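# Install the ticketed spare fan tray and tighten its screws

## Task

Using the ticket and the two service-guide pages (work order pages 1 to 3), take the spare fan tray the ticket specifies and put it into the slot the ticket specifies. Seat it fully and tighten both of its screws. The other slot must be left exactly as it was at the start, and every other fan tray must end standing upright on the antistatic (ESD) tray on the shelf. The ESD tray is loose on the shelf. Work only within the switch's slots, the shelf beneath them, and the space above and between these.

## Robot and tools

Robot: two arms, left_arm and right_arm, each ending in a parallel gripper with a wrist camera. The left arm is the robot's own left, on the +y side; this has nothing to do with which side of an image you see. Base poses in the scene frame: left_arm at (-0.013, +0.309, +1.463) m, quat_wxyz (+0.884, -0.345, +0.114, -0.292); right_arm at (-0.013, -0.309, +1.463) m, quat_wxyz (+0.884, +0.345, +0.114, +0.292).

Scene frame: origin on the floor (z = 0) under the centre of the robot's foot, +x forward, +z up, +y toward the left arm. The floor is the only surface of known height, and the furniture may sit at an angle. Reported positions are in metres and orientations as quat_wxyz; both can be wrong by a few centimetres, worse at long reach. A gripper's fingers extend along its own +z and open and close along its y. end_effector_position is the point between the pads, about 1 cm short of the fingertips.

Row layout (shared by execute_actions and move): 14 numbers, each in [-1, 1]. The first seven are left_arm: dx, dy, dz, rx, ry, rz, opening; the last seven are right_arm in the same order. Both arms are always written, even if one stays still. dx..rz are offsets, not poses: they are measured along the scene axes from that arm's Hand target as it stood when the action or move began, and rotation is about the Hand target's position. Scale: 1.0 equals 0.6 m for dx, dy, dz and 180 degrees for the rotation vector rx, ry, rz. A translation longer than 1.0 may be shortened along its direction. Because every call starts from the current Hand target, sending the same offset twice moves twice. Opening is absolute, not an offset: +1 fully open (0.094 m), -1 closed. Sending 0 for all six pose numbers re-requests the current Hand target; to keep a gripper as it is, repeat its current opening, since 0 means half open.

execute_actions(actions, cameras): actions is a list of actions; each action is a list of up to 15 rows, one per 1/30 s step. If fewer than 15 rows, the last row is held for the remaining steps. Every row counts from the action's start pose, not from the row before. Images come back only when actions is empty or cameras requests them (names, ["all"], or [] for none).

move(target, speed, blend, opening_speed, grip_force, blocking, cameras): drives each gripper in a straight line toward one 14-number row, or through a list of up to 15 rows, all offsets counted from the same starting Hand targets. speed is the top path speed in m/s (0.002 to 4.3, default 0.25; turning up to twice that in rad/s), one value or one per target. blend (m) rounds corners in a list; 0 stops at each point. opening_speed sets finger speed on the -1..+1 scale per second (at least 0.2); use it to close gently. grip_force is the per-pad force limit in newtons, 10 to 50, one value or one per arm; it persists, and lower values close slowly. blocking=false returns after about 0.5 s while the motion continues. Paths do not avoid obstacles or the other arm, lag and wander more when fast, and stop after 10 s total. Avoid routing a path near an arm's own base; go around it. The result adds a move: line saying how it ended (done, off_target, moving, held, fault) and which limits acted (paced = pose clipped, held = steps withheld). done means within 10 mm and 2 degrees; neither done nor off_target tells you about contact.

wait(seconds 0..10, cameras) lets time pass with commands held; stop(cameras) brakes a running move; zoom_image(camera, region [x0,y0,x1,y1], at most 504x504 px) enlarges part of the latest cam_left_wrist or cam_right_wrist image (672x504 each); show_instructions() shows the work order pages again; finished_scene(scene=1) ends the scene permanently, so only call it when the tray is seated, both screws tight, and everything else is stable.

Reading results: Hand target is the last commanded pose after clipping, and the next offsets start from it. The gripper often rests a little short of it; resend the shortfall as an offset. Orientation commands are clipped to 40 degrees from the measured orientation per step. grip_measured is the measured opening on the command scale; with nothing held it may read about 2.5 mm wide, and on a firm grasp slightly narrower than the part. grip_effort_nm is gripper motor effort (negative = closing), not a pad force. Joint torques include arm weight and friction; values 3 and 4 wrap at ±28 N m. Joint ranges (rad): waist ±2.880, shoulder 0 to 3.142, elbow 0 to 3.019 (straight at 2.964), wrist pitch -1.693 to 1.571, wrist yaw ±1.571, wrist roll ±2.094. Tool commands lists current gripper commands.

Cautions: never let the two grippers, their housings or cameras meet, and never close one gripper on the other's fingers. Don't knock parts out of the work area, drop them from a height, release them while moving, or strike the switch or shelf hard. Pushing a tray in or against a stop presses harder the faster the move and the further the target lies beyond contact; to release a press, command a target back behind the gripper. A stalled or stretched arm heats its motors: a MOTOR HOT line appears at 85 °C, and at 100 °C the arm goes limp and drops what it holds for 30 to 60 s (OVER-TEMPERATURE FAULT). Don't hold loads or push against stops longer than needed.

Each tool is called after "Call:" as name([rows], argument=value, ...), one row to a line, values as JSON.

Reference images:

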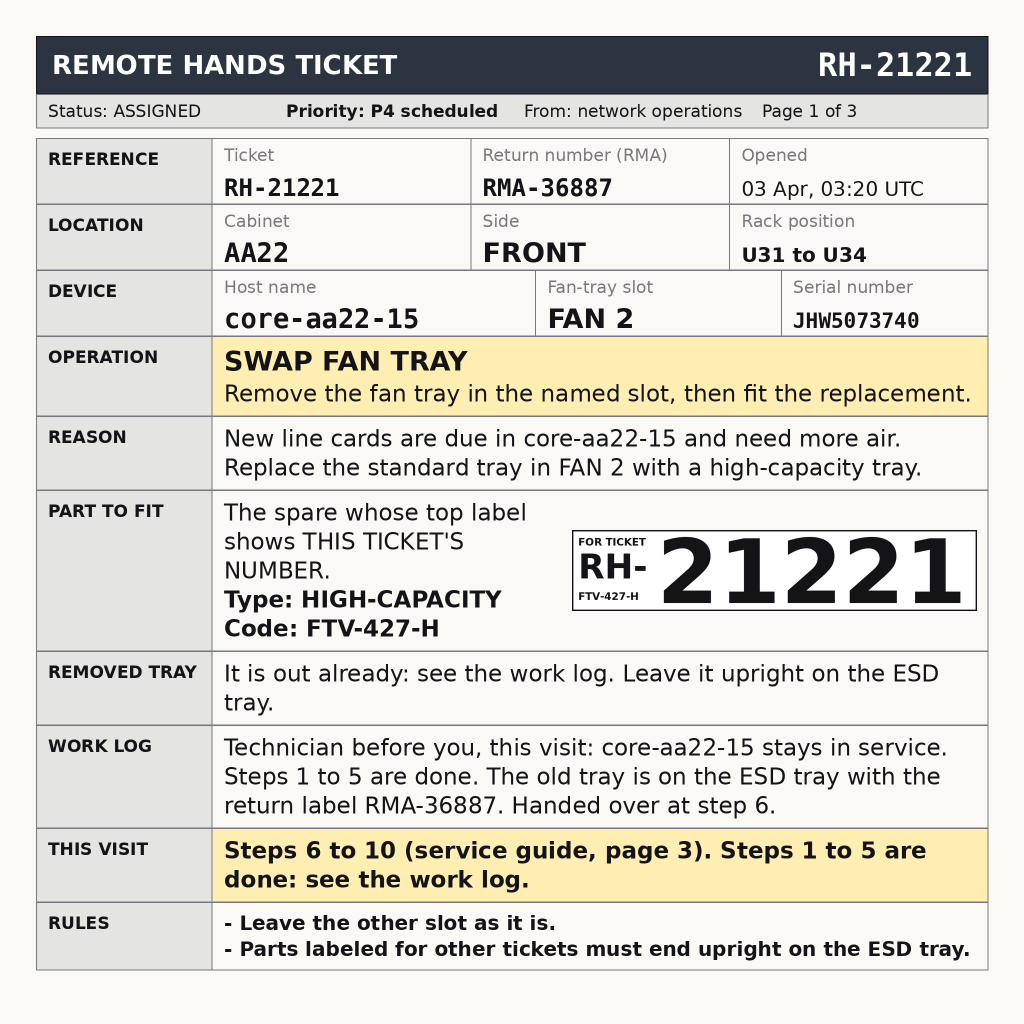

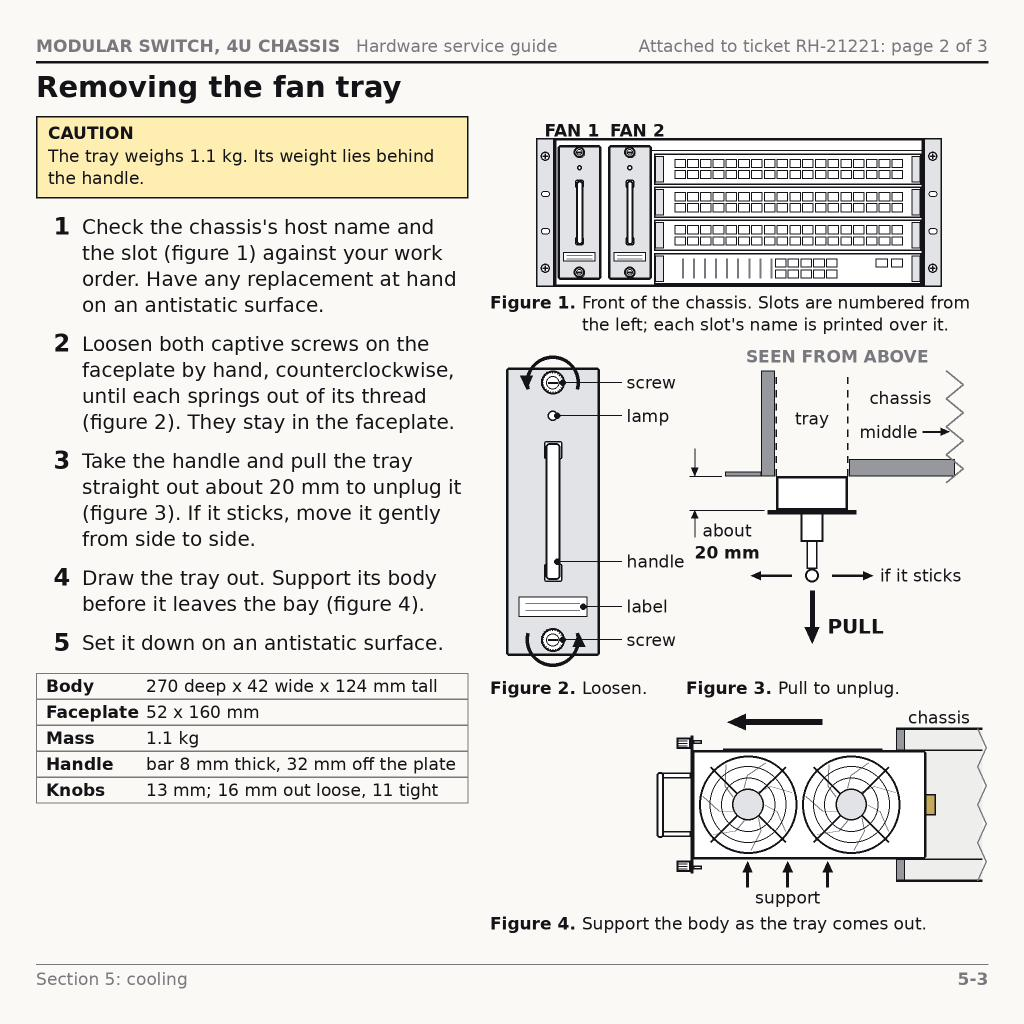

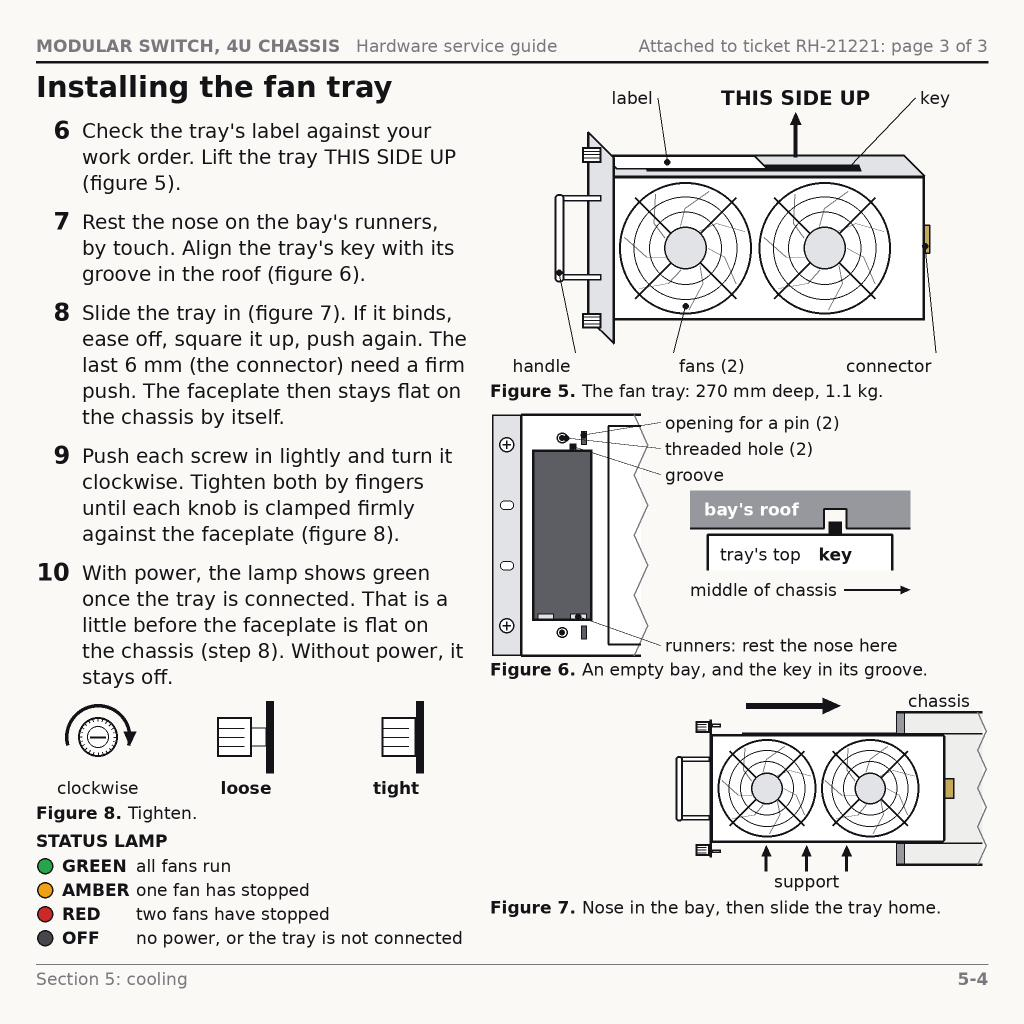

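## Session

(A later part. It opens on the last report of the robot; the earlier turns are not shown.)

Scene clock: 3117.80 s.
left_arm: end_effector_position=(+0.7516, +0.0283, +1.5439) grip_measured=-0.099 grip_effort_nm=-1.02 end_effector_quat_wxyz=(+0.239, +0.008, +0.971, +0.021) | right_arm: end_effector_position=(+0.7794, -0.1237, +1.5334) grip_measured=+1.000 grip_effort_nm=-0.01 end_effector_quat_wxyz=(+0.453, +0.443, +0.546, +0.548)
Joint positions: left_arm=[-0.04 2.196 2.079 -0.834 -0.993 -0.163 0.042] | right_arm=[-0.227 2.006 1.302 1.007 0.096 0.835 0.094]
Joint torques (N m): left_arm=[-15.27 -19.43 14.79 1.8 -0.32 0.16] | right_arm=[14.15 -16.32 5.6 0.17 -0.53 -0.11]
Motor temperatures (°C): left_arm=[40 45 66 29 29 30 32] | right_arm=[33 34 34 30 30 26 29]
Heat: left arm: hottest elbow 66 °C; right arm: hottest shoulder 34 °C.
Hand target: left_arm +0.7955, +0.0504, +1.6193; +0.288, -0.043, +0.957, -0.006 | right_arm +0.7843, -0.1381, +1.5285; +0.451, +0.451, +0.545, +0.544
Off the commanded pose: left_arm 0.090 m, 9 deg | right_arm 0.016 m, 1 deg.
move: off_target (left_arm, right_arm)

Call:
move(target=[0.004,-0.008,-0.014,0,0,0,-0.3,0,0,0,0,0,0,1], speed=0.06, cameras=["cam_right_wrist"])

Call:
zoom_image(camera="cam_right_wrist", region=[215, 220, 475, 350])

Scene clock: 3133.07 s.
left_arm: end_effector_position=(+0.7531, +0.0309, +1.5409) grip_measured=-0.099 grip_effort_nm=-1.02 end_effector_quat_wxyz=(+0.237, +0.009, +0.971, +0.022) | right_arm: end_effector_position=(+0.7794, -0.1237, +1.5334) grip_measured=+1.000 grip_effort_nm=-0.01 end_effector_quat_wxyz=(+0.453, +0.443, +0.546, +0.548)
Joint positions: left_arm=[-0.034 2.196 2.079 -0.832 -0.991 -0.157 0.042] | right_arm=[-0.227 2.006 1.302 1.007 0.096 0.835 0.094]
Joint torques (N m): left_arm=[-14.97 -18.61 15.08 2.35 -0.26 0.16] | right_arm=[14.15 -16.38 5.61 0.17 -0.53 -0.1]
Motor temperatures (°C): left_arm=[40 45 66 29 29 30 32] | right_arm=[33 34 34 30 30 26 29]
Heat: left arm: hottest elbow 66 °C; right arm: hottest shoulder 34 °C.
Hand target: left_arm +0.7979, +0.0456, +1.6108; +0.288, -0.043, +0.957, -0.006 | right_arm +0.7843, -0.1381, +1.5285; +0.451, +0.451, +0.545, +0.544
Off the commanded pose: left_arm 0.084 m, 9 deg | right_arm 0.016 m, 1 deg.
move: off_target (left_arm, right_arm)
Images, in order (width x height): cam_right_wrist 672x504.

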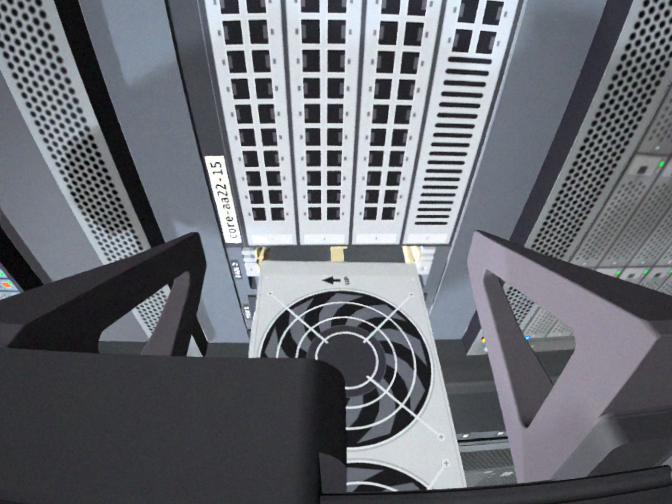

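Scaled by 1.938 from the camera's 672x504 image, which has a finer 960x720 frame.

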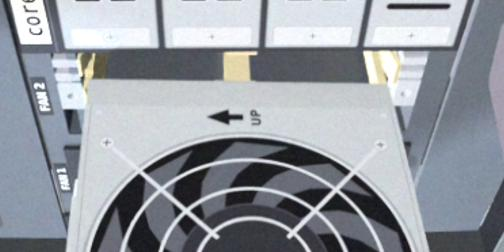

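Call:
move(target=[0.004,-0.014,-0.006,0,-0.002,0,-0.3,0,0,0,0,0,0,1], speed=0.06)

Scene clock: 3143.57 s.
left_arm: end_effector_position=(+0.7522, +0.0211, +1.5319) grip_measured=-0.099 grip_effort_nm=-1.03 end_effector_quat_wxyz=(+0.237, +0.013, +0.971, +0.023) | right_arm: end_effector_position=(+0.7794, -0.1237, +1.5334) grip_measured=+1.000 grip_effort_nm=-0.01 end_effector_quat_wxyz=(+0.453, +0.443, +0.546, +0.548)
Joint positions: left_arm=[-0.034 2.218 2.086 -0.816 -0.991 -0.15 0.042] | right_arm=[-0.227 2.006 1.302 1.007 0.096 0.835 0.094]
Joint torques (N m): left_arm=[-15.21 -19.08 15.23 2.5 -0.31 0.18] | right_arm=[14.15 -16.32 5.61 0.18 -0.53 -0.1]
Motor temperatures (°C): left_arm=[40 45 66 29 29 30 32] | right_arm=[33 34 34 30 30 26 29]
Heat: left arm: hottest elbow 66 °C; right arm: hottest shoulder 34 °C.
Hand target: left_arm +0.8004, +0.0373, +1.6073; +0.291, -0.043, +0.956, -0.006 | right_arm +0.7843, -0.1381, +1.5285; +0.451, +0.451, +0.545, +0.544
Off the commanded pose: left_arm 0.091 m, 10 deg | right_arm 0.016 m, 1 deg.
move: off_target (left_arm, right_arm)

Call:
move(target=[-0.004,0.004,0.016,0,-0.002,0,-0.3,0,0,0,0,0,0,1], speed=0.06, cameras=["cam_right_wrist"])

Call:
zoom_image(camera="cam_right_wrist", region=[215, 220, 475, 350])

Scene clock: 3158.07 s.
left_arm: end_effector_position=(+0.7536, +0.0208, +1.5326) grip_measured=-0.099 grip_effort_nm=-1.02 end_effector_quat_wxyz=(+0.240, +0.009, +0.971, +0.021) | right_arm: end_effector_position=(+0.7794, -0.1237, +1.5334) grip_measured=+1.000 grip_effort_nm=-0.01 end_effector_quat_wxyz=(+0.453, +0.443, +0.546, +0.548)
Joint positions: left_arm=[-0.034 2.218 2.086 -0.807 -0.991 -0.149 0.042] | right_arm=[-0.227 2.006 1.302 1.007 0.096 0.835 0.094]
Joint torques (N m): left_arm=[-16.15 -20.07 14.89 1.84 -0.51 0.15] | right_arm=[14.15 -16.32 5.6 0.17 -0.53 -0.1]
Motor temperatures (°C): left_arm=[40 46 64 29 29 30 32] | right_arm=[33 34 34 30 30 26 29]
Heat: left arm: hottest elbow 64 °C; right arm: hottest shoulder 34 °C.
Hand target: left_arm +0.7980, +0.0397, +1.6169; +0.294, -0.042, +0.955, -0.006 | right_arm +0.7843, -0.1381, +1.5285; +0.451, +0.451, +0.545, +0.544
Off the commanded pose: left_arm 0.097 m, 9 deg | right_arm 0.016 m, 1 deg.
move: off_target (left_arm, right_arm)
Images, in order (width x height): cam_right_wrist 672x504.

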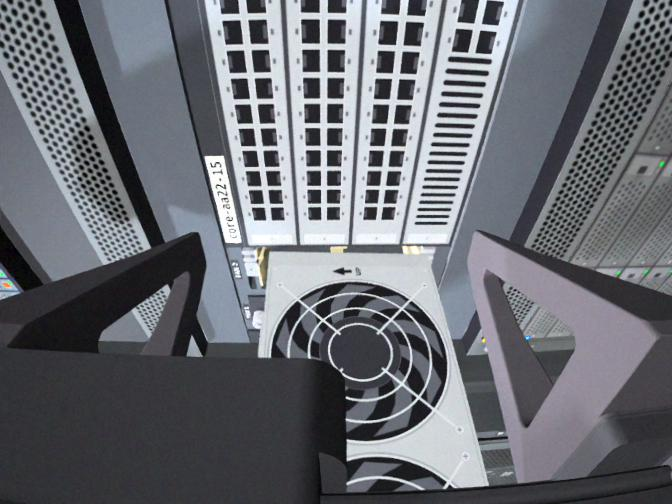

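Scaled by 1.938 from the camera's 672x504 image, which has a finer 960x720 frame.

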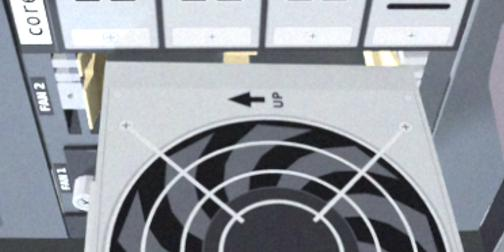

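Call:
move(target=[-0.003,0.004,0.008,0,0,0,-0.3,0,0,0,0,0,0,1], speed=0.06)

Scene clock: 3166.77 s.
left_arm: end_effector_position=(+0.7536, +0.0210, +1.5327) grip_measured=-0.099 grip_effort_nm=-1.03 end_effector_quat_wxyz=(+0.240, +0.009, +0.971, +0.022) | right_arm: end_effector_position=(+0.7794, -0.1237, +1.5334) grip_measured=+1.000 grip_effort_nm=-0.01 end_effector_quat_wxyz=(+0.453, +0.443, +0.546, +0.548)
Joint positions: left_arm=[-0.034 2.218 2.086 -0.807 -0.992 -0.149 0.042] | right_arm=[-0.227 2.006 1.302 1.007 0.096 0.835 0.094]
Joint torques (N m): left_arm=[-16.15 -20.72 14.61 1.39 -0.53 0.11] | right_arm=[14.15 -16.32 5.6 0.17 -0.53 -0.1]
Motor temperatures (°C): left_arm=[40 46 64 29 29 30 32] | right_arm=[33 34 34 30 30 26 29]
Heat: left arm: hottest elbow 64 °C; right arm: hottest shoulder 34 °C.
Hand target: left_arm +0.7962, +0.0421, +1.6217; +0.294, -0.042, +0.955, -0.006 | right_arm +0.7843, -0.1381, +1.5285; +0.451, +0.451, +0.545, +0.544
Off the commanded pose: left_arm 0.101 m, 9 deg | right_arm 0.016 m, 1 deg.
move: off_target (left_arm, right_arm)

Call:
move(target=[0.01,0.002,0.004,0,0,0,-0.3,0,0,0,0,0,0,1], speed=0.06)

Scene clock: 3174.23 s.
left_arm: end_effector_position=(+0.7542, +0.0220, +1.5338) grip_measured=-0.099 grip_effort_nm=-1.02 end_effector_quat_wxyz=(+0.239, +0.010, +0.971, +0.022) | right_arm: end_effector_position=(+0.7794, -0.1237, +1.5334) grip_measured=+1.000 grip_effort_nm=-0.01 end_effector_quat_wxyz=(+0.453, +0.443, +0.546, +0.548)
Joint positions: left_arm=[-0.034 2.218 2.091 -0.815 -0.992 -0.149 0.042] | right_arm=[-0.227 2.006 1.302 1.007 0.096 0.835 0.094]
Joint torques (N m): left_arm=[-16.09 -19.9 16.02 1.29 -0.44 0.17] | right_arm=[14.15 -16.32 5.61 0.18 -0.53 -0.1]
Motor temperatures (°C): left_arm=[40 47 64 29 29 30 32] | right_arm=[33 35 34 30 30 26 29]
Heat: left arm: hottest elbow 64 °C; right arm: hottest shoulder 35 °C.
Hand target: left_arm +0.8022, +0.0433, +1.6242; +0.294, -0.043, +0.955, -0.006 | right_arm +0.7843, -0.1381, +1.5285; +0.451, +0.451, +0.545, +0.544
Off the commanded pose: left_arm 0.104 m, 10 deg | right_arm 0.016 m, 1 deg.
move: off_target (left_arm, right_arm)

Call:
move(target=[0.01,0.003,0.004,0,0,0,-0.3,0,0,0,0,0,0,1], speed=0.06, cameras=["cam_right_wrist"])

Call:
zoom_image(camera="cam_right_wrist", region=[215, 220, 475, 350])

Scene clock: 3182.40 s.
left_arm: end_effector_position=(+0.7551, +0.0240, +1.5365) grip_measured=-0.099 grip_effort_nm=-1.02 end_effector_quat_wxyz=(+0.236, +0.015, +0.971, +0.023) | right_arm: end_effector_position=(+0.7794, -0.1237, +1.5334) grip_measured=+1.000 grip_effort_nm=-0.01 end_effector_quat_wxyz=(+0.453, +0.443, +0.546, +0.548)
Joint positions: left_arm=[-0.034 2.219 2.104 -0.837 -0.991 -0.147 0.042] | right_arm=[-0.227 2.006 1.302 1.007 0.096 0.835 0.094]
Joint torques (N m): left_arm=[-15.79 -19.6 16.87 1.59 -0.47 0.17] | right_arm=[14.15 -16.32 5.61 0.17 -0.53 -0.11]
Motor temperatures (°C): left_arm=[40 47 64 29 29 30 32] | right_arm=[33 35 34 30 30 26 29]
Heat: left arm: hottest elbow 64 °C; right arm: hottest shoulder 35 °C.
Hand target: left_arm +0.8082, +0.0452, +1.6267; +0.294, -0.043, +0.955, -0.006 | right_arm +0.7843, -0.1381, +1.5285; +0.451, +0.451, +0.545, +0.544
Off the commanded pose: left_arm 0.107 m, 10 deg | right_arm 0.016 m, 1 deg.
move: off_target (left_arm, right_arm)
Images, in order (width x height): cam_right_wrist 672x504.

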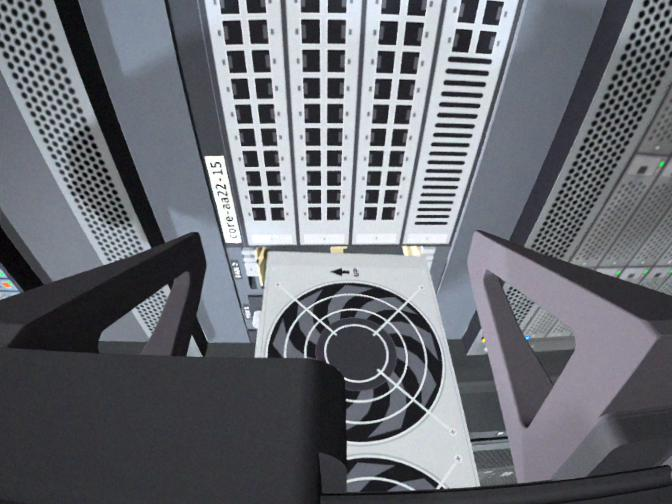

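Scaled by 1.938 from the camera's 672x504 image, which has a finer 960x720 frame.

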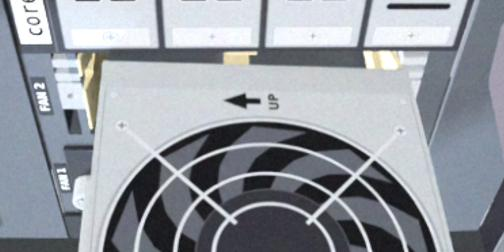

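Call:
move(target=[-0.02,0.002,0.02,0,-0.01,0,-0.3,0,0,0,0,0,0,1], speed=0.06, cameras=["cam_right_wrist"])

Call:
zoom_image(camera="cam_right_wrist", region=[215, 220, 475, 350])

Scene clock: 3199.73 s.
left_arm: end_effector_position=(+0.7583, +0.0249, +1.5382) grip_measured=-0.099 grip_effort_nm=-1.02 end_effector_quat_wxyz=(+0.242, +0.014, +0.970, +0.026) | right_arm: end_effector_position=(+0.7794, -0.1237, +1.5334) grip_measured=+1.000 grip_effort_nm=-0.01 end_effector_quat_wxyz=(+0.453, +0.443, +0.546, +0.548)
Joint positions: left_arm=[-0.034 2.219 2.104 -0.817 -0.999 -0.132 0.042] | right_arm=[-0.227 2.006 1.302 1.007 0.096 0.835 0.094]
Joint torques (N m): left_arm=[-16.73 -22.12 11.69 3.4 -0.65 0.2] | right_arm=[14.21 -16.38 5.6 0.16 -0.53 -0.11]
Motor temperatures (°C): left_arm=[40 47 65 29 29 30 32] | right_arm=[33 35 34 30 30 26 29]
Heat: left arm: hottest elbow 65 °C; right arm: hottest shoulder 35 °C.
Hand target: left_arm +0.7962, +0.0464, +1.6386; +0.309, -0.043, +0.950, -0.007 | right_arm +0.7843, -0.1381, +1.5285; +0.451, +0.451, +0.545, +0.544
Off the commanded pose: left_arm 0.109 m, 11 deg | right_arm 0.016 m, 1 deg.
move: off_target (left_arm, right_arm)
Images, in order (width x height): cam_right_wrist 672x504.

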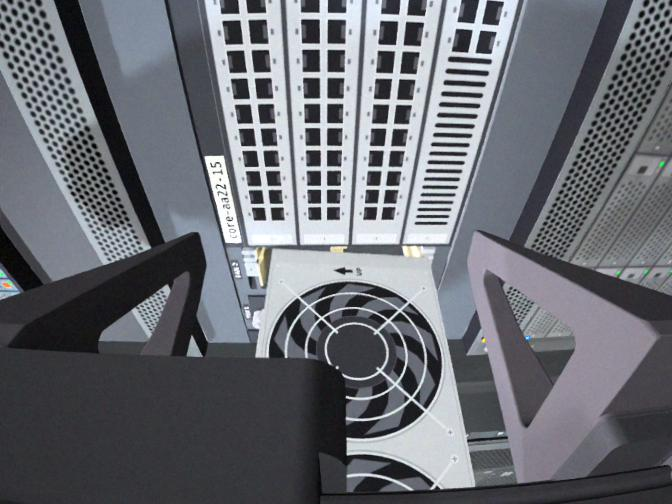

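Scaled by 1.938 from the camera's 672x504 image, which has a finer 960x720 frame.

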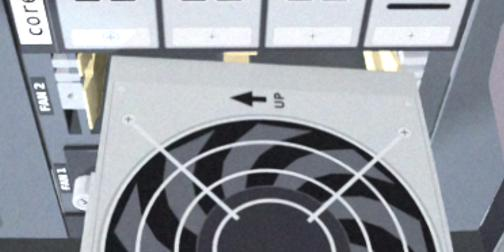

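Call:
move([
  [-0.06,-0.01,0.0,0,-0.016,0,-0.3,0,0,0,0,0,0,1],
  [-0.0153,0.006,-0.0377,0,-0.016,0,-0.3,0,0,0,0,0,0,1],
  [-0.0553,-0.026,0.0023,0,-0.016,0,-0.3,0,0,0,0,0,0,1],
  [-0.0203,0.002,-0.0327,0,-0.016,0,-0.3,0,0,0,0,0,0,1],
  [-0.0503,-0.022,-0.0027,0,-0.016,0,-0.3,0,0,0,0,0,0,1],
  [-0.0253,-0.002,-0.0277,0,-0.016,0,-0.3,0,0,0,0,0,0,1],
  [-0.0453,-0.018,-0.0077,0,-0.016,0,-0.3,0,0,0,0,0,0,1],
  [-0.0303,-0.006,-0.0227,0,-0.016,0,-0.3,0,0,0,0,0,0,1],
  [-0.0403,-0.014,-0.0127,0,-0.016,0,-0.3,0,0,0,0,0,0,1],
  [-0.0353,-0.01,-0.0177,0,-0.016,0,-0.3,0,0,0,0,0,0,1],
], speed=0.08, blend=0.002, cameras=["cam_right_wrist"])

Call:
zoom_image(camera="cam_right_wrist", region=[215, 220, 475, 350])

Scene clock: 3243.43 s.
left_arm: end_effector_position=(+0.7490, +0.0238, +1.5289) grip_measured=-0.099 grip_effort_nm=-1.02 end_effector_quat_wxyz=(+0.277, +0.002, +0.960, +0.027) | right_arm: end_effector_position=(+0.7794, -0.1237, +1.5334) grip_measured=+1.000 grip_effort_nm=-0.01 end_effector_quat_wxyz=(+0.453, +0.443, +0.546, +0.548)
Joint positions: left_arm=[-0.034 2.163 1.935 -0.572 -1.014 -0.044 0.042] | right_arm=[-0.227 2.006 1.302 1.007 0.096 0.835 0.094]
Joint torques (N m): left_arm=[-17.03 -21.89 10.61 1.96 -0.23 0.09] | right_arm=[14.1 -16.32 5.61 0.17 -0.53 -0.1]
Motor temperatures (°C): left_arm=[41 48 62 29 29 30 32] | right_arm=[33 35 34 30 30 26 29]
Heat: left arm: hottest elbow 62 °C; right arm: hottest shoulder 35 °C.
Hand target: left_arm +0.7750, +0.0403, +1.6280; +0.333, -0.042, +0.942, -0.008 | right_arm +0.7843, -0.1381, +1.5285; +0.451, +0.451, +0.545, +0.544
Off the commanded pose: left_arm 0.104 m, 9 deg | right_arm 0.016 m, 1 deg.
move: off_target (left_arm, right_arm)
Images, in order (width x height): cam_right_wrist 672x504.

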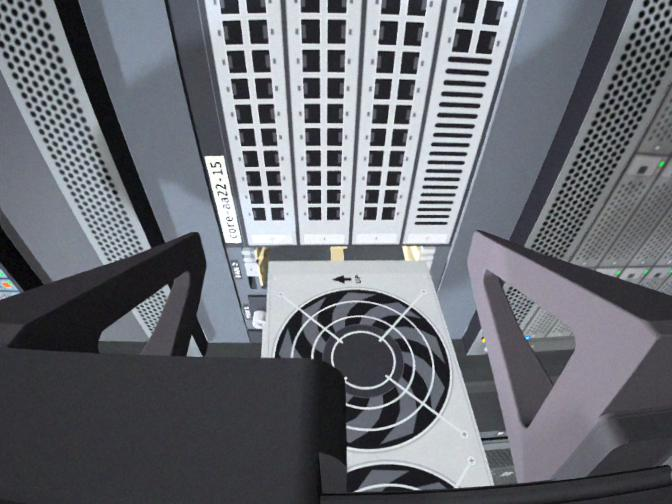

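Scaled by 1.938 from the camera's 672x504 image, which has a finer 960x720 frame.

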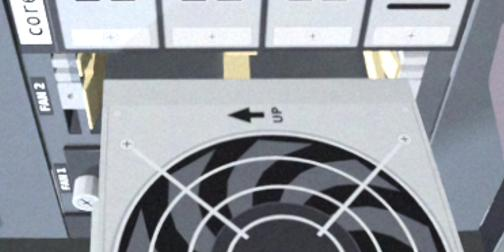

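Call:
move([
  [-0.025,-0.019,0.0383,0,0,-0.004,-0.3,0,0,0,0,0,0,1],
  [0.02,0.017,-0.0067,0,0,-0.004,-0.3,0,0,0,0,0,0,1],
  [-0.015,-0.011,0.0283,0,0,-0.004,-0.3,0,0,0,0,0,0,1],
  [0.015,0.013,-0.0017,0,0,-0.004,-0.3,0,0,0,0,0,0,1],
  [-0.01,-0.007,0.0233,0,0,-0.004,-0.3,0,0,0,0,0,0,1],
  [0.01,0.009,0.0033,0,0,-0.004,-0.3,0,0,0,0,0,0,1],
  [-0.005,-0.003,0.0183,0,0,-0.004,-0.3,0,0,0,0,0,0,1],
  [0,0.001,0.0133,0,0,-0.004,-0.3,0,0,0,0,0,0,1],
], speed=0.08, blend=0.002, cameras=["cam_right_wrist"])

Call:
zoom_image(camera="cam_right_wrist", region=[215, 220, 475, 350])

Scene clock: 3260.47 s.
left_arm: end_effector_position=(+0.7467, +0.0228, +1.5274) grip_measured=-0.099 grip_effort_nm=-1.02 end_effector_quat_wxyz=(+0.273, +0.012, +0.962, +0.026) | right_arm: end_effector_position=(+0.7794, -0.1237, +1.5334) grip_measured=+1.000 grip_effort_nm=-0.01 end_effector_quat_wxyz=(+0.453, +0.443, +0.546, +0.548)
Joint positions: left_arm=[-0.034 2.163 1.935 -0.588 -1.007 -0.038 0.042] | right_arm=[-0.227 2.006 1.302 1.007 0.096 0.835 0.094]
Joint torques (N m): left_arm=[-17.26 -22.3 11.11 1.85 -0.33 0.05] | right_arm=[14.15 -16.32 5.61 0.18 -0.53 -0.11]
Motor temperatures (°C): left_arm=[41 47 60 29 29 30 32] | right_arm=[33 35 34 30 30 26 29]
Heat: left arm: hottest elbow 60 °C; right arm: hottest shoulder 35 °C.
Hand target: left_arm +0.7750, +0.0409, +1.6359; +0.333, -0.036, +0.942, -0.010 | right_arm +0.7843, -0.1381, +1.5285; +0.451, +0.451, +0.545, +0.544
Off the commanded pose: left_arm 0.114 m, 10 deg | right_arm 0.016 m, 1 deg.
move: off_target (left_arm, right_arm)
Images, in order (width x height): cam_right_wrist 672x504.

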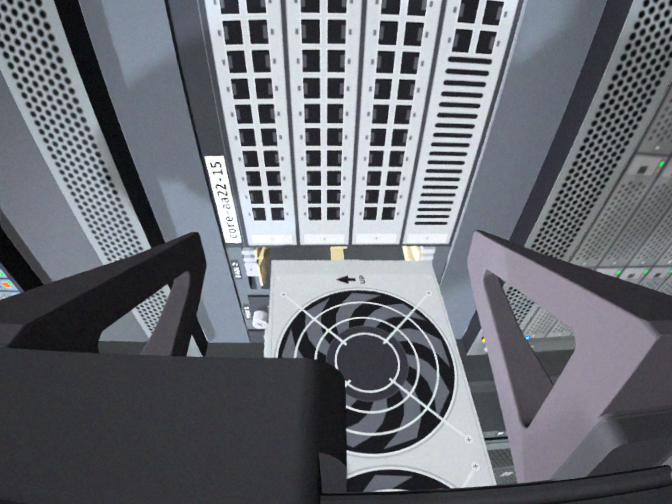

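Scaled by 1.938 from the camera's 672x504 image, which has a finer 960x720 frame.

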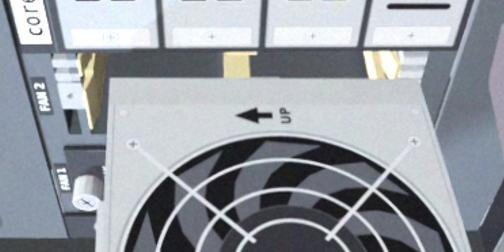

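Call:
move(target=[0.02,0.0,0.01,0,0,0,-0.3,0,0,0,0,0,0,1], speed=0.06)

Scene clock: 3275.87 s.
left_arm: end_effector_position=(+0.7449, +0.0232, +1.5265) grip_measured=-0.099 grip_effort_nm=-1.02 end_effector_quat_wxyz=(+0.269, +0.017, +0.963, +0.028) | right_arm: end_effector_position=(+0.7794, -0.1237, +1.5334) grip_measured=+1.000 grip_effort_nm=-0.01 end_effector_quat_wxyz=(+0.453, +0.443, +0.546, +0.548)
Joint positions: left_arm=[-0.034 2.163 1.935 -0.601 -1.007 -0.038 0.042] | right_arm=[-0.227 2.006 1.302 1.007 0.096 0.835 0.094]
Joint torques (N m): left_arm=[-17.32 -21.66 14.63 1.24 -0.29 0.08] | right_arm=[14.15 -16.26 5.61 0.17 -0.53 -0.1]
Motor temperatures (°C): left_arm=[41 47 59 29 29 30 32] | right_arm=[34 35 34 30 30 26 29]
Heat: left arm: hottest elbow 59 °C; right arm: hottest shoulder 35 °C.
Hand target: left_arm +0.7869, +0.0409, +1.6418; +0.333, -0.036, +0.942, -0.010 | right_arm +0.7843, -0.1381, +1.5285; +0.451, +0.451, +0.545, +0.544
Off the commanded pose: left_arm 0.124 m, 11 deg | right_arm 0.016 m, 1 deg.
move: off_target (left_arm, right_arm)

Call:
move(target=[0.006,0.0,0.002,0,0,0,-0.3,0,0,0,0,0,0,1], speed=0.06)

Scene clock: 3287.20 s.
left_arm: end_effector_position=(+0.7439, +0.0231, +1.5259) grip_measured=-0.099 grip_effort_nm=-1.03 end_effector_quat_wxyz=(+0.267, +0.020, +0.963, +0.028) | right_arm: end_effector_position=(+0.7794, -0.1237, +1.5334) grip_measured=+1.000 grip_effort_nm=-0.01 end_effector_quat_wxyz=(+0.453, +0.443, +0.546, +0.548)
Joint positions: left_arm=[-0.034 2.163 1.935 -0.608 -1.006 -0.038 0.042] | right_arm=[-0.227 2.006 1.302 1.007 0.096 0.835 0.094]
Joint torques (N m): left_arm=[-17.49 -21.42 15.51 1.26 -0.3 0.08] | right_arm=[14.15 -16.38 5.63 0.17 -0.53 -0.1]
Motor temperatures (°C): left_arm=[41 48 60 29 29 30 32] | right_arm=[34 35 34 30 30 26 29]
Heat: left arm: hottest elbow 60 °C; right arm: hottest shoulder 35 °C.
Hand target: left_arm +0.7906, +0.0409, +1.6431; +0.333, -0.036, +0.942, -0.010 | right_arm +0.7843, -0.1381, +1.5285; +0.451, +0.451, +0.545, +0.544
Off the commanded pose: left_arm 0.127 m, 11 deg | right_arm 0.016 m, 1 deg.
move: off_target (left_arm, right_arm)

Call:
move(target=[0.006,0.0,0.002,0,0,0,-0.3,0,0,0,0,0,0,1], speed=0.06)

Scene clock: 3291.70 s.
left_arm: end_effector_position=(+0.7517, +0.0268, +1.5345) grip_measured=-0.099 grip_effort_nm=-1.02 end_effector_quat_wxyz=(+0.271, +0.015, +0.962, +0.026) | right_arm: end_effector_position=(+0.7794, -0.1237, +1.5334) grip_measured=+1.000 grip_effort_nm=-0.01 end_effector_quat_wxyz=(+0.453, +0.443, +0.546, +0.548)
Joint positions: left_arm=[-0.034 2.163 1.962 -0.62 -1.005 -0.038 0.042] | right_arm=[-0.227 2.006 1.302 1.007 0.096 0.835 0.094]
Joint torques (N m): left_arm=[-17.38 -20.25 15.45 1.24 -0.32 0.11] | right_arm=[14.15 -16.32 5.6 0.18 -0.53 -0.11]
Motor temperatures (°C): left_arm=[41 48 60 29 29 30 32] | right_arm=[34 35 34 30 30 26 29]
Heat: left arm: hottest elbow 60 °C; right arm: hottest shoulder 35 °C.
Hand target: left_arm +0.7942, +0.0408, +1.6442; +0.333, -0.036, +0.942, -0.010 | right_arm +0.7843, -0.1381, +1.5285; +0.451, +0.451, +0.545, +0.544
Off the commanded pose: left_arm 0.119 m, 10 deg | right_arm 0.016 m, 1 deg.
move: off_target (left_arm, right_arm)

Call:
move(target=[0.0,-0.012,0.002,0,0,0,-0.3,0,0,0,0,0,0,1], speed=0.06)

Scene clock: 3300.20 s.
left_arm: end_effector_position=(+0.7522, +0.0281, +1.5360) grip_measured=-0.099 grip_effort_nm=-1.02 end_effector_quat_wxyz=(+0.269, +0.018, +0.963, +0.027) | right_arm: end_effector_position=(+0.7794, -0.1237, +1.5334) grip_measured=+1.000 grip_effort_nm=-0.01 end_effector_quat_wxyz=(+0.453, +0.443, +0.546, +0.548)
Joint positions: left_arm=[-0.034 2.163 1.969 -0.635 -1.005 -0.038 0.042] | right_arm=[-0.227 2.006 1.302 1.007 0.096 0.835 0.094]
Joint torques (N m): left_arm=[-17.96 -19.9 16.09 1.43 -0.49 0.02] | right_arm=[14.21 -16.38 5.61 0.17 -0.53 -0.1]
Motor temperatures (°C): left_arm=[41 48 61 29 29 30 32] | right_arm=[34 35 34 30 30 26 29]
Heat: left arm: hottest elbow 61 °C; right arm: hottest shoulder 35 °C.
Hand target: left_arm +0.7942, +0.0337, +1.6454; +0.333, -0.036, +0.942, -0.010 | right_arm +0.7843, -0.1381, +1.5285; +0.451, +0.451, +0.545, +0.544
Off the commanded pose: left_arm 0.117 m, 11 deg | right_arm 0.016 m, 1 deg.
move: off_target (left_arm, right_arm)

Call:
move(target=[-0.003,-0.012,0.0,0,0,0,-0.3,0,0,0,0,0,0,1], speed=0.06)

Scene clock: 3303.97 s.
left_arm: end_effector_position=(+0.7525, +0.0289, +1.5367) grip_measured=-0.099 grip_effort_nm=-1.02 end_effector_quat_wxyz=(+0.268, +0.017, +0.963, +0.028) | right_arm: end_effector_position=(+0.7794, -0.1237, +1.5334) grip_measured=+1.000 grip_effort_nm=-0.01 end_effector_quat_wxyz=(+0.453, +0.443, +0.546, +0.548)
Joint positions: left_arm=[-0.034 2.163 1.973 -0.642 -1.006 -0.041 0.042] | right_arm=[-0.227 2.006 1.302 1.007 0.096 0.835 0.094]
Joint torques (N m): left_arm=[-18.37 -19.43 16.38 1.47 -0.61 -0.02] | right_arm=[14.15 -16.32 5.61 0.18 -0.53 -0.1]
Motor temperatures (°C): left_arm=[41 48 61 29 29 30 32] | right_arm=[34 35 34 30 30 26 29]
Heat: left arm: hottest elbow 61 °C; right arm: hottest shoulder 35 °C.
Hand target: left_arm +0.7924, +0.0266, +1.6455; +0.333, -0.036, +0.942, -0.010 | right_arm +0.7843, -0.1381, +1.5285; +0.451, +0.451, +0.545, +0.544
Off the commanded pose: left_arm 0.116 m, 11 deg | right_arm 0.016 m, 1 deg.
move: off_target (left_arm, right_arm)

Call:
move(target=[-0.006,-0.014,0.0,0,0,0,-0.3,0,0,0,0,0,0,1], speed=0.06)

Scene clock: 3309.83 s.
left_arm: end_effector_position=(+0.7528, +0.0282, +1.5364) grip_measured=-0.099 grip_effort_nm=-1.02 end_effector_quat_wxyz=(+0.269, +0.011, +0.963, +0.030) | right_arm: end_effector_position=(+0.7794, -0.1237, +1.5334) grip_measured=+1.000 grip_effort_nm=-0.01 end_effector_quat_wxyz=(+0.453, +0.443, +0.546, +0.548)
Joint positions: left_arm=[-0.035 2.168 1.979 -0.644 -1.015 -0.052 0.042] | right_arm=[-0.227 2.006 1.302 1.007 0.096 0.835 0.094]
Joint torques (N m): left_arm=[-19.02 -18.73 16.25 1.47 -0.52 -0.04] | right_arm=[14.15 -16.32 5.6 0.17 -0.53 -0.11]
Motor temperatures (°C): left_arm=[41 48 62 29 29 30 32] | right_arm=[34 35 34 30 30 26 29]
Heat: left arm: hottest elbow 62 °C; right arm: hottest shoulder 35 °C.
Hand target: left_arm +0.7888, +0.0182, +1.6458; +0.333, -0.037, +0.942, -0.010 | right_arm +0.7843, -0.1381, +1.5285; +0.451, +0.451, +0.545, +0.544
Off the commanded pose: left_arm 0.115 m, 11 deg | right_arm 0.016 m, 1 deg.
move: off_target (left_arm, right_arm)

Call:
move(target=[-0.002,-0.01,0.0,0,0,0,-0.3,0,0,0,0,0,0,1], speed=0.06, cameras=["cam_right_wrist"])

Call:
zoom_image(camera="cam_right_wrist", region=[215, 220, 475, 350])

Scene clock: 3318.77 s.
left_arm: end_effector_position=(+0.7528, +0.0260, +1.5360) grip_measured=-0.099 grip_effort_nm=-1.02 end_effector_quat_wxyz=(+0.269, +0.007, +0.963, +0.033) | right_arm: end_effector_position=(+0.7794, -0.1237, +1.5334) grip_measured=+1.000 grip_effort_nm=-0.01 end_effector_quat_wxyz=(+0.453, +0.443, +0.546, +0.548)
Joint positions: left_arm=[-0.038 2.176 1.988 -0.648 -1.023 -0.064 0.042] | right_arm=[-0.227 2.006 1.302 1.007 0.096 0.835 0.094]
Joint torques (N m): left_arm=[-18.9 -18.37 16.25 1.59 -0.43 0.04] | right_arm=[14.1 -16.32 5.6 0.18 -0.53 -0.11]
Motor temperatures (°C): left_arm=[41 47 63 29 29 30 32] | right_arm=[34 35 34 30 30 26 29]
Heat: left arm: hottest elbow 63 °C; right arm: hottest shoulder 35 °C.
Hand target: left_arm +0.7875, +0.0120, +1.6455; +0.333, -0.036, +0.942, -0.010 | right_arm +0.7843, -0.1381, +1.5285; +0.451, +0.451, +0.545, +0.544
Off the commanded pose: left_arm 0.116 m, 10 deg | right_arm 0.016 m, 1 deg.
move: off_target (left_arm, right_arm)
Images, in order (width x height): cam_right_wrist 672x504.

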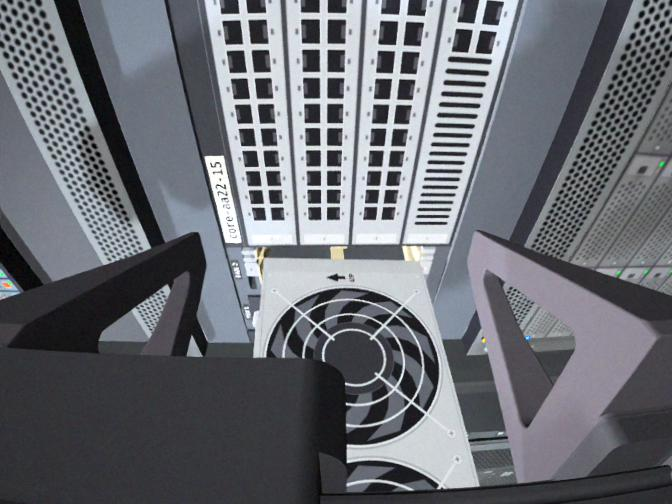

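Scaled by 1.938 from the camera's 672x504 image, which has a finer 960x720 frame.

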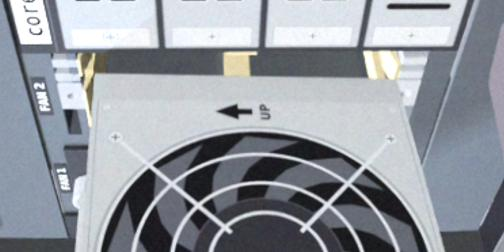

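Call:
move(target=[0.003,-0.002,0.003,-0.004,-0.006,0,-0.3,0,0,0,0,0,0,1], speed=0.06, cameras=["cam_right_wrist"])

Call:
zoom_image(camera="cam_right_wrist", region=[215, 220, 475, 350])

Scene clock: 3332.30 s.
left_arm: end_effector_position=(+0.7531, +0.0259, +1.5363) grip_measured=-0.099 grip_effort_nm=-1.03 end_effector_quat_wxyz=(+0.269, +0.006, +0.963, +0.032) | right_arm: end_effector_position=(+0.7794, -0.1237, +1.5334) grip_measured=+1.000 grip_effort_nm=-0.01 end_effector_quat_wxyz=(+0.453, +0.443, +0.546, +0.548)
Joint positions: left_arm=[-0.038 2.176 1.988 -0.647 -1.023 -0.065 0.042] | right_arm=[-0.227 2.006 1.302 1.007 0.096 0.835 0.094]
Joint torques (N m): left_arm=[-19.49 -19.19 14.72 3.33 -0.08 0.2] | right_arm=[14.21 -16.26 5.6 0.18 -0.53 -0.11]
Motor temperatures (°C): left_arm=[42 47 67 29 29 29 32] | right_arm=[34 35 34 30 30 26 29]
Heat: left arm: hottest elbow 67 °C; right arm: hottest shoulder 35 °C.
Hand target: left_arm +0.7894, +0.0110, +1.6474; +0.341, -0.038, +0.939, -0.016 | right_arm +0.7843, -0.1381, +1.5285; +0.451, +0.451, +0.545, +0.544
Off the commanded pose: left_arm 0.118 m, 11 deg | right_arm 0.016 m, 1 deg.
move: off_target (left_arm, right_arm)
Images, in order (width x height): cam_right_wrist 672x504.

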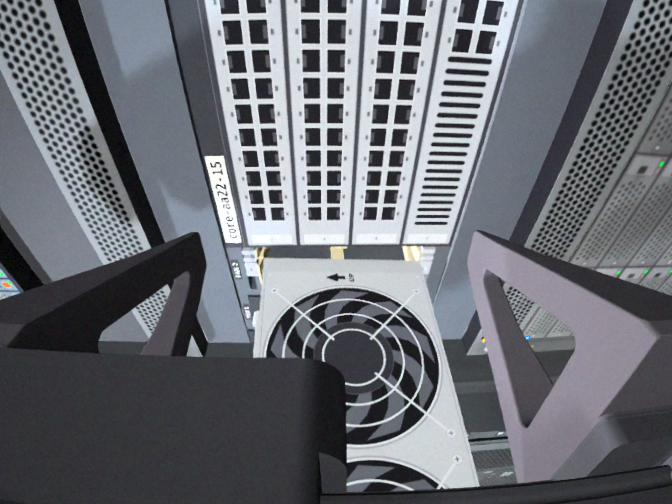

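Scaled by 1.938 from the camera's 672x504 image, which has a finer 960x720 frame.

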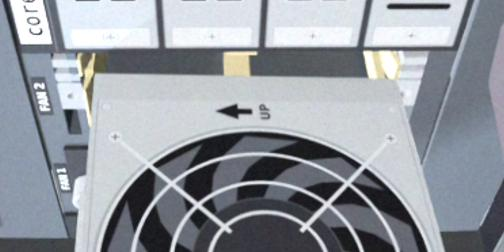

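Call:
move(target=[0.002,-0.0,0.004,0,-0.005,0,-0.3,0,0,0,0,0,0,1], speed=0.06, cameras=["cam_right_wrist"])

Call:
zoom_image(camera="cam_right_wrist", region=[215, 220, 475, 350])

Scene clock: 3340.67 s.
left_arm: end_effector_position=(+0.7561, +0.0237, +1.5407) grip_measured=-0.099 grip_effort_nm=-1.02 end_effector_quat_wxyz=(+0.278, +0.000, +0.960, +0.029) | right_arm: end_effector_position=(+0.7794, -0.1237, +1.5334) grip_measured=+1.000 grip_effort_nm=-0.01 end_effector_quat_wxyz=(+0.453, +0.443, +0.546, +0.548)
Joint positions: left_arm=[-0.041 2.176 1.988 -0.618 -1.024 -0.055 0.042] | right_arm=[-0.227 2.006 1.302 1.007 0.096 0.835 0.094]
Joint torques (N m): left_arm=[-18.96 -19.25 14.19 3.52 -0.11 0.33] | right_arm=[14.15 -16.32 5.61 0.17 -0.53 -0.11]
Motor temperatures (°C): left_arm=[42 47 68 29 29 30 32] | right_arm=[34 35 34 30 30 26 29]
Heat: left arm: hottest elbow 68 °C; right arm: hottest shoulder 35 °C.
Hand target: left_arm +0.7906, +0.0110, +1.6497; +0.349, -0.038, +0.936, -0.016 | right_arm +0.7843, -0.1381, +1.5285; +0.451, +0.451, +0.545, +0.544
Off the commanded pose: left_arm 0.115 m, 11 deg | right_arm 0.016 m, 1 deg.
move: off_target (left_arm, right_arm)
Images, in order (width x height): cam_right_wrist 672x504.

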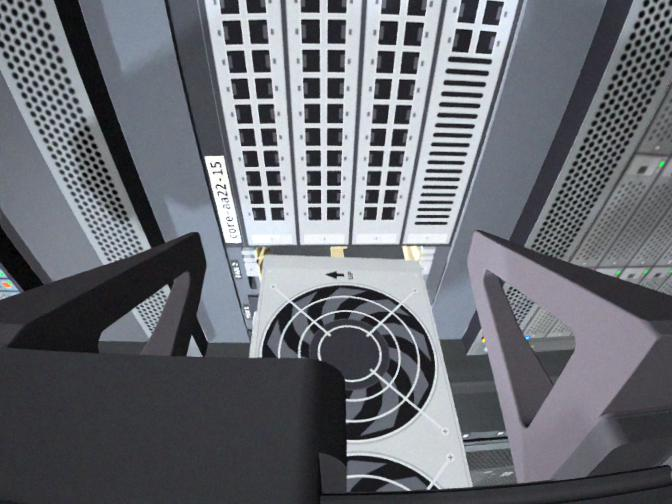

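Scaled by 1.938 from the camera's 672x504 image, which has a finer 960x720 frame.

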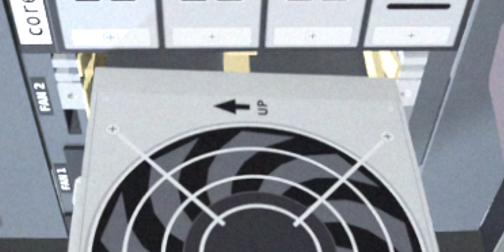

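Call:
move([
  [-0.1263,-0.0335,-0.03,0.002,-0.012,0,-0.3,0,0,0,0,0,0,1],
  [-0.0097,0.0498,-0.0597,0.002,-0.012,0,-0.3,0,0,0,0,0,0,1],
], speed=0.06, cameras=["cam_right_wrist"])

Call:
zoom_image(camera="cam_right_wrist", region=[215, 220, 475, 350])

Scene clock: 3396.47 s.
left_arm: end_effector_position=(+0.7193, +0.0089, +1.5065) grip_measured=-0.099 grip_effort_nm=-1.02 end_effector_quat_wxyz=(+0.299, +0.037, +0.953, +0.018) | right_arm: end_effector_position=(+0.7794, -0.1237, +1.5334) grip_measured=+1.000 grip_effort_nm=-0.01 end_effector_quat_wxyz=(+0.453, +0.443, +0.546, +0.548)
Joint positions: left_arm=[-0.039 2.122 1.745 -0.34 -0.981 0.086 0.042] | right_arm=[-0.227 2.006 1.302 1.007 0.096 0.835 0.094]
Joint torques (N m): left_arm=[-14.62 -21.36 15.02 2.52 -0.02 0.19] | right_arm=[14.15 -16.38 5.6 0.18 -0.53 -0.11]
Motor temperatures (°C): left_arm=[42 47 68 29 29 30 32] | right_arm=[34 35 34 30 30 26 29]
Heat: left arm: hottest elbow 68 °C; right arm: hottest shoulder 35 °C.
Hand target: left_arm +0.7847, +0.0406, +1.6139; +0.366, -0.037, +0.930, -0.014 | right_arm +0.7843, -0.1381, +1.5285; +0.451, +0.451, +0.545, +0.544
Off the commanded pose: left_arm 0.130 m, 12 deg | right_arm 0.016 m, 1 deg.
move: off_target (left_arm, right_arm)
Images, in order (width x height): cam_right_wrist 672x504.

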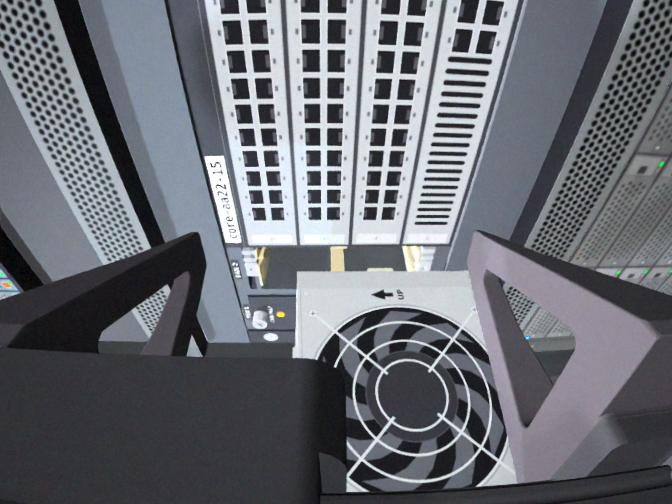

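Scaled by 1.938 from the camera's 672x504 image, which has a finer 960x720 frame.

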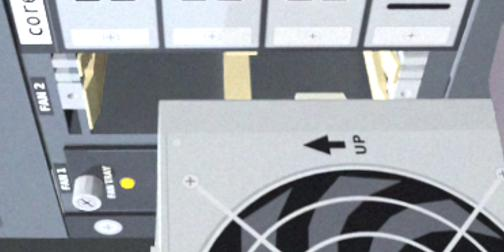

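Call:
move(target=[0.02,0.016,0.03,0,-0.002,0.002,-0.3,0,0,0,0,0,0,1], speed=0.06)

Scene clock: 3412.60 s.
left_arm: end_effector_position=(+0.7454, +0.0234, +1.5367) grip_measured=-0.099 grip_effort_nm=-1.02 end_effector_quat_wxyz=(+0.315, +0.017, +0.949, +0.013) | right_arm: end_effector_position=(+0.7794, -0.1237, +1.5334) grip_measured=+1.000 grip_effort_nm=-0.01 end_effector_quat_wxyz=(+0.453, +0.443, +0.546, +0.548)
Joint positions: left_arm=[-0.039 2.107 1.812 -0.365 -0.981 0.092 0.042] | right_arm=[-0.227 2.006 1.302 1.007 0.096 0.835 0.094]
Joint torques (N m): left_arm=[-15.33 -19.84 15.49 1.55 -0.15 0.18] | right_arm=[14.15 -16.32 5.61 0.18 -0.53 -0.11]
Motor temperatures (°C): left_arm=[42 45 68 29 29 30 32] | right_arm=[34 35 34 30 30 26 29]
Heat: left arm: hottest elbow 68 °C; right arm: hottest shoulder 35 °C.
Hand target: left_arm +0.7967, +0.0502, +1.6319; +0.369, -0.040, +0.928, -0.013 | right_arm +0.7843, -0.1381, +1.5285; +0.451, +0.451, +0.545, +0.544
Off the commanded pose: left_arm 0.111 m, 10 deg | right_arm 0.016 m, 1 deg.
move: off_target (left_arm, right_arm)

Call:
move(target=[-0.002,0.0,0.004,0,0.009,0.003,-0.3,0,0,0,0,0,0,1], speed=0.06, cameras=["cam_right_wrist"])

Call:
zoom_image(camera="cam_right_wrist", region=[215, 220, 475, 350])

Scene clock: 3421.73 s.
left_arm: end_effector_position=(+0.7504, +0.0315, +1.5452) grip_measured=-0.099 grip_effort_nm=-1.02 end_effector_quat_wxyz=(+0.304, +0.016, +0.952, +0.018) | right_arm: end_effector_position=(+0.7794, -0.1237, +1.5334) grip_measured=+1.000 grip_effort_nm=-0.01 end_effector_quat_wxyz=(+0.453, +0.443, +0.546, +0.548)
Joint positions: left_arm=[-0.039 2.107 1.857 -0.448 -0.994 0.06 0.042] | right_arm=[-0.227 2.006 1.302 1.007 0.096 0.835 0.094]
Joint torques (N m): left_arm=[-15.21 -18.96 15.49 1.37 -0.23 -0.03] | right_arm=[14.21 -16.32 5.61 0.17 -0.53 -0.1]
Motor temperatures (°C): left_arm=[41 45 67 29 29 30 32] | right_arm=[34 35 34 30 30 26 29]
Heat: left arm: hottest elbow 67 °C; right arm: hottest shoulder 35 °C.
Hand target: left_arm +0.7955, +0.0503, +1.6344; +0.356, -0.044, +0.933, -0.011 | right_arm +0.7843, -0.1381, +1.5285; +0.451, +0.451, +0.545, +0.544
Off the commanded pose: left_arm 0.102 m, 10 deg | right_arm 0.016 m, 1 deg.
move: off_target (left_arm, right_arm)
Images, in order (width x height): cam_right_wrist 672x504.

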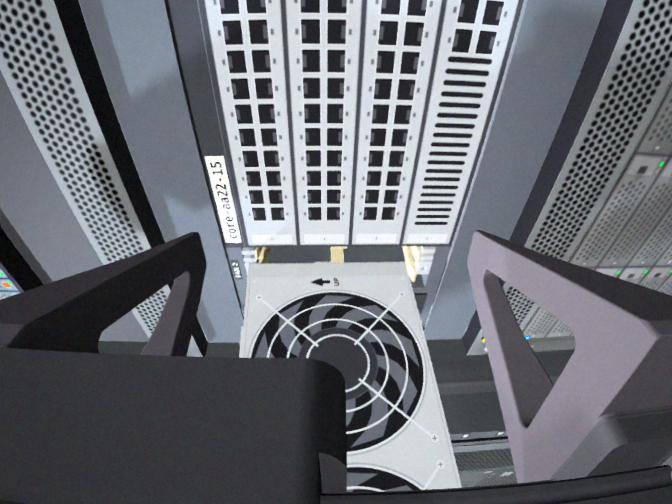

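Scaled by 1.938 from the camera's 672x504 image, which has a finer 960x720 frame.

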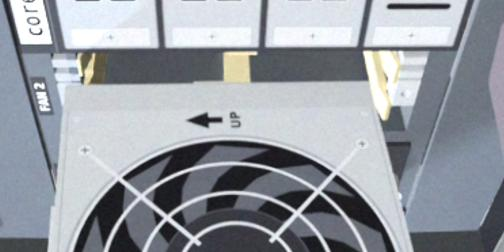

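Call:
move(target=[-0.002,-0.007,-0.007,0,0.004,0.001,-0.3,0,0,0,0,0,0,1], speed=0.06, cameras=["cam_right_wrist"])

Call:
zoom_image(camera="cam_right_wrist", region=[215, 220, 475, 350])

Scene clock: 3437.93 s.
left_arm: end_effector_position=(+0.7513, +0.0339, +1.5474) grip_measured=-0.099 grip_effort_nm=-1.03 end_effector_quat_wxyz=(+0.301, +0.010, +0.953, +0.018) | right_arm: end_effector_position=(+0.7794, -0.1237, +1.5334) grip_measured=+1.000 grip_effort_nm=-0.01 end_effector_quat_wxyz=(+0.453, +0.443, +0.546, +0.548)
Joint positions: left_arm=[-0.039 2.107 1.87 -0.474 -0.997 0.039 0.042] | right_arm=[-0.227 2.006 1.302 1.007 0.096 0.835 0.094]
Joint torques (N m): left_arm=[-15.68 -18.08 15.9 1.47 -0.28 -0.04] | right_arm=[14.15 -16.32 5.63 0.18 -0.53 -0.11]
Motor temperatures (°C): left_arm=[41 45 68 29 29 30 32] | right_arm=[34 35 34 30 30 26 29]
Heat: left arm: hottest elbow 68 °C; right arm: hottest shoulder 35 °C.
Hand target: left_arm +0.7943, +0.0462, +1.6302; +0.350, -0.046, +0.935, -0.010 | right_arm +0.7843, -0.1381, +1.5285; +0.451, +0.451, +0.545, +0.544
Off the commanded pose: left_arm 0.094 m, 9 deg | right_arm 0.016 m, 1 deg.
move: off_target (left_arm, right_arm)
Images, in order (width x height): cam_right_wrist 672x504.

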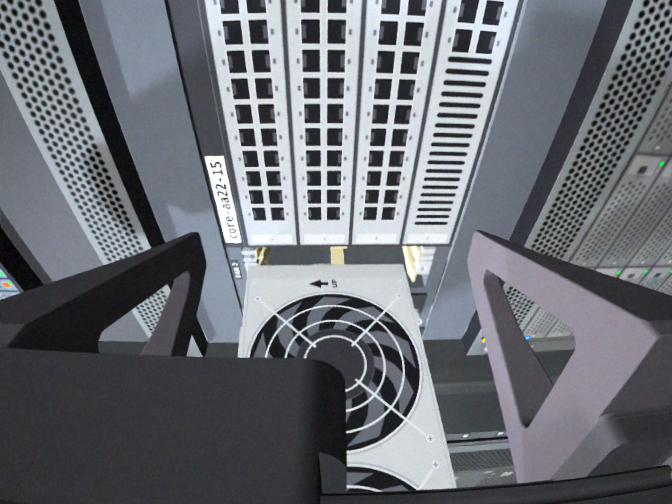

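Scaled by 1.938 from the camera's 672x504 image, which has a finer 960x720 frame.

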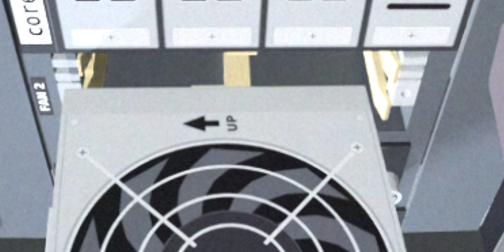

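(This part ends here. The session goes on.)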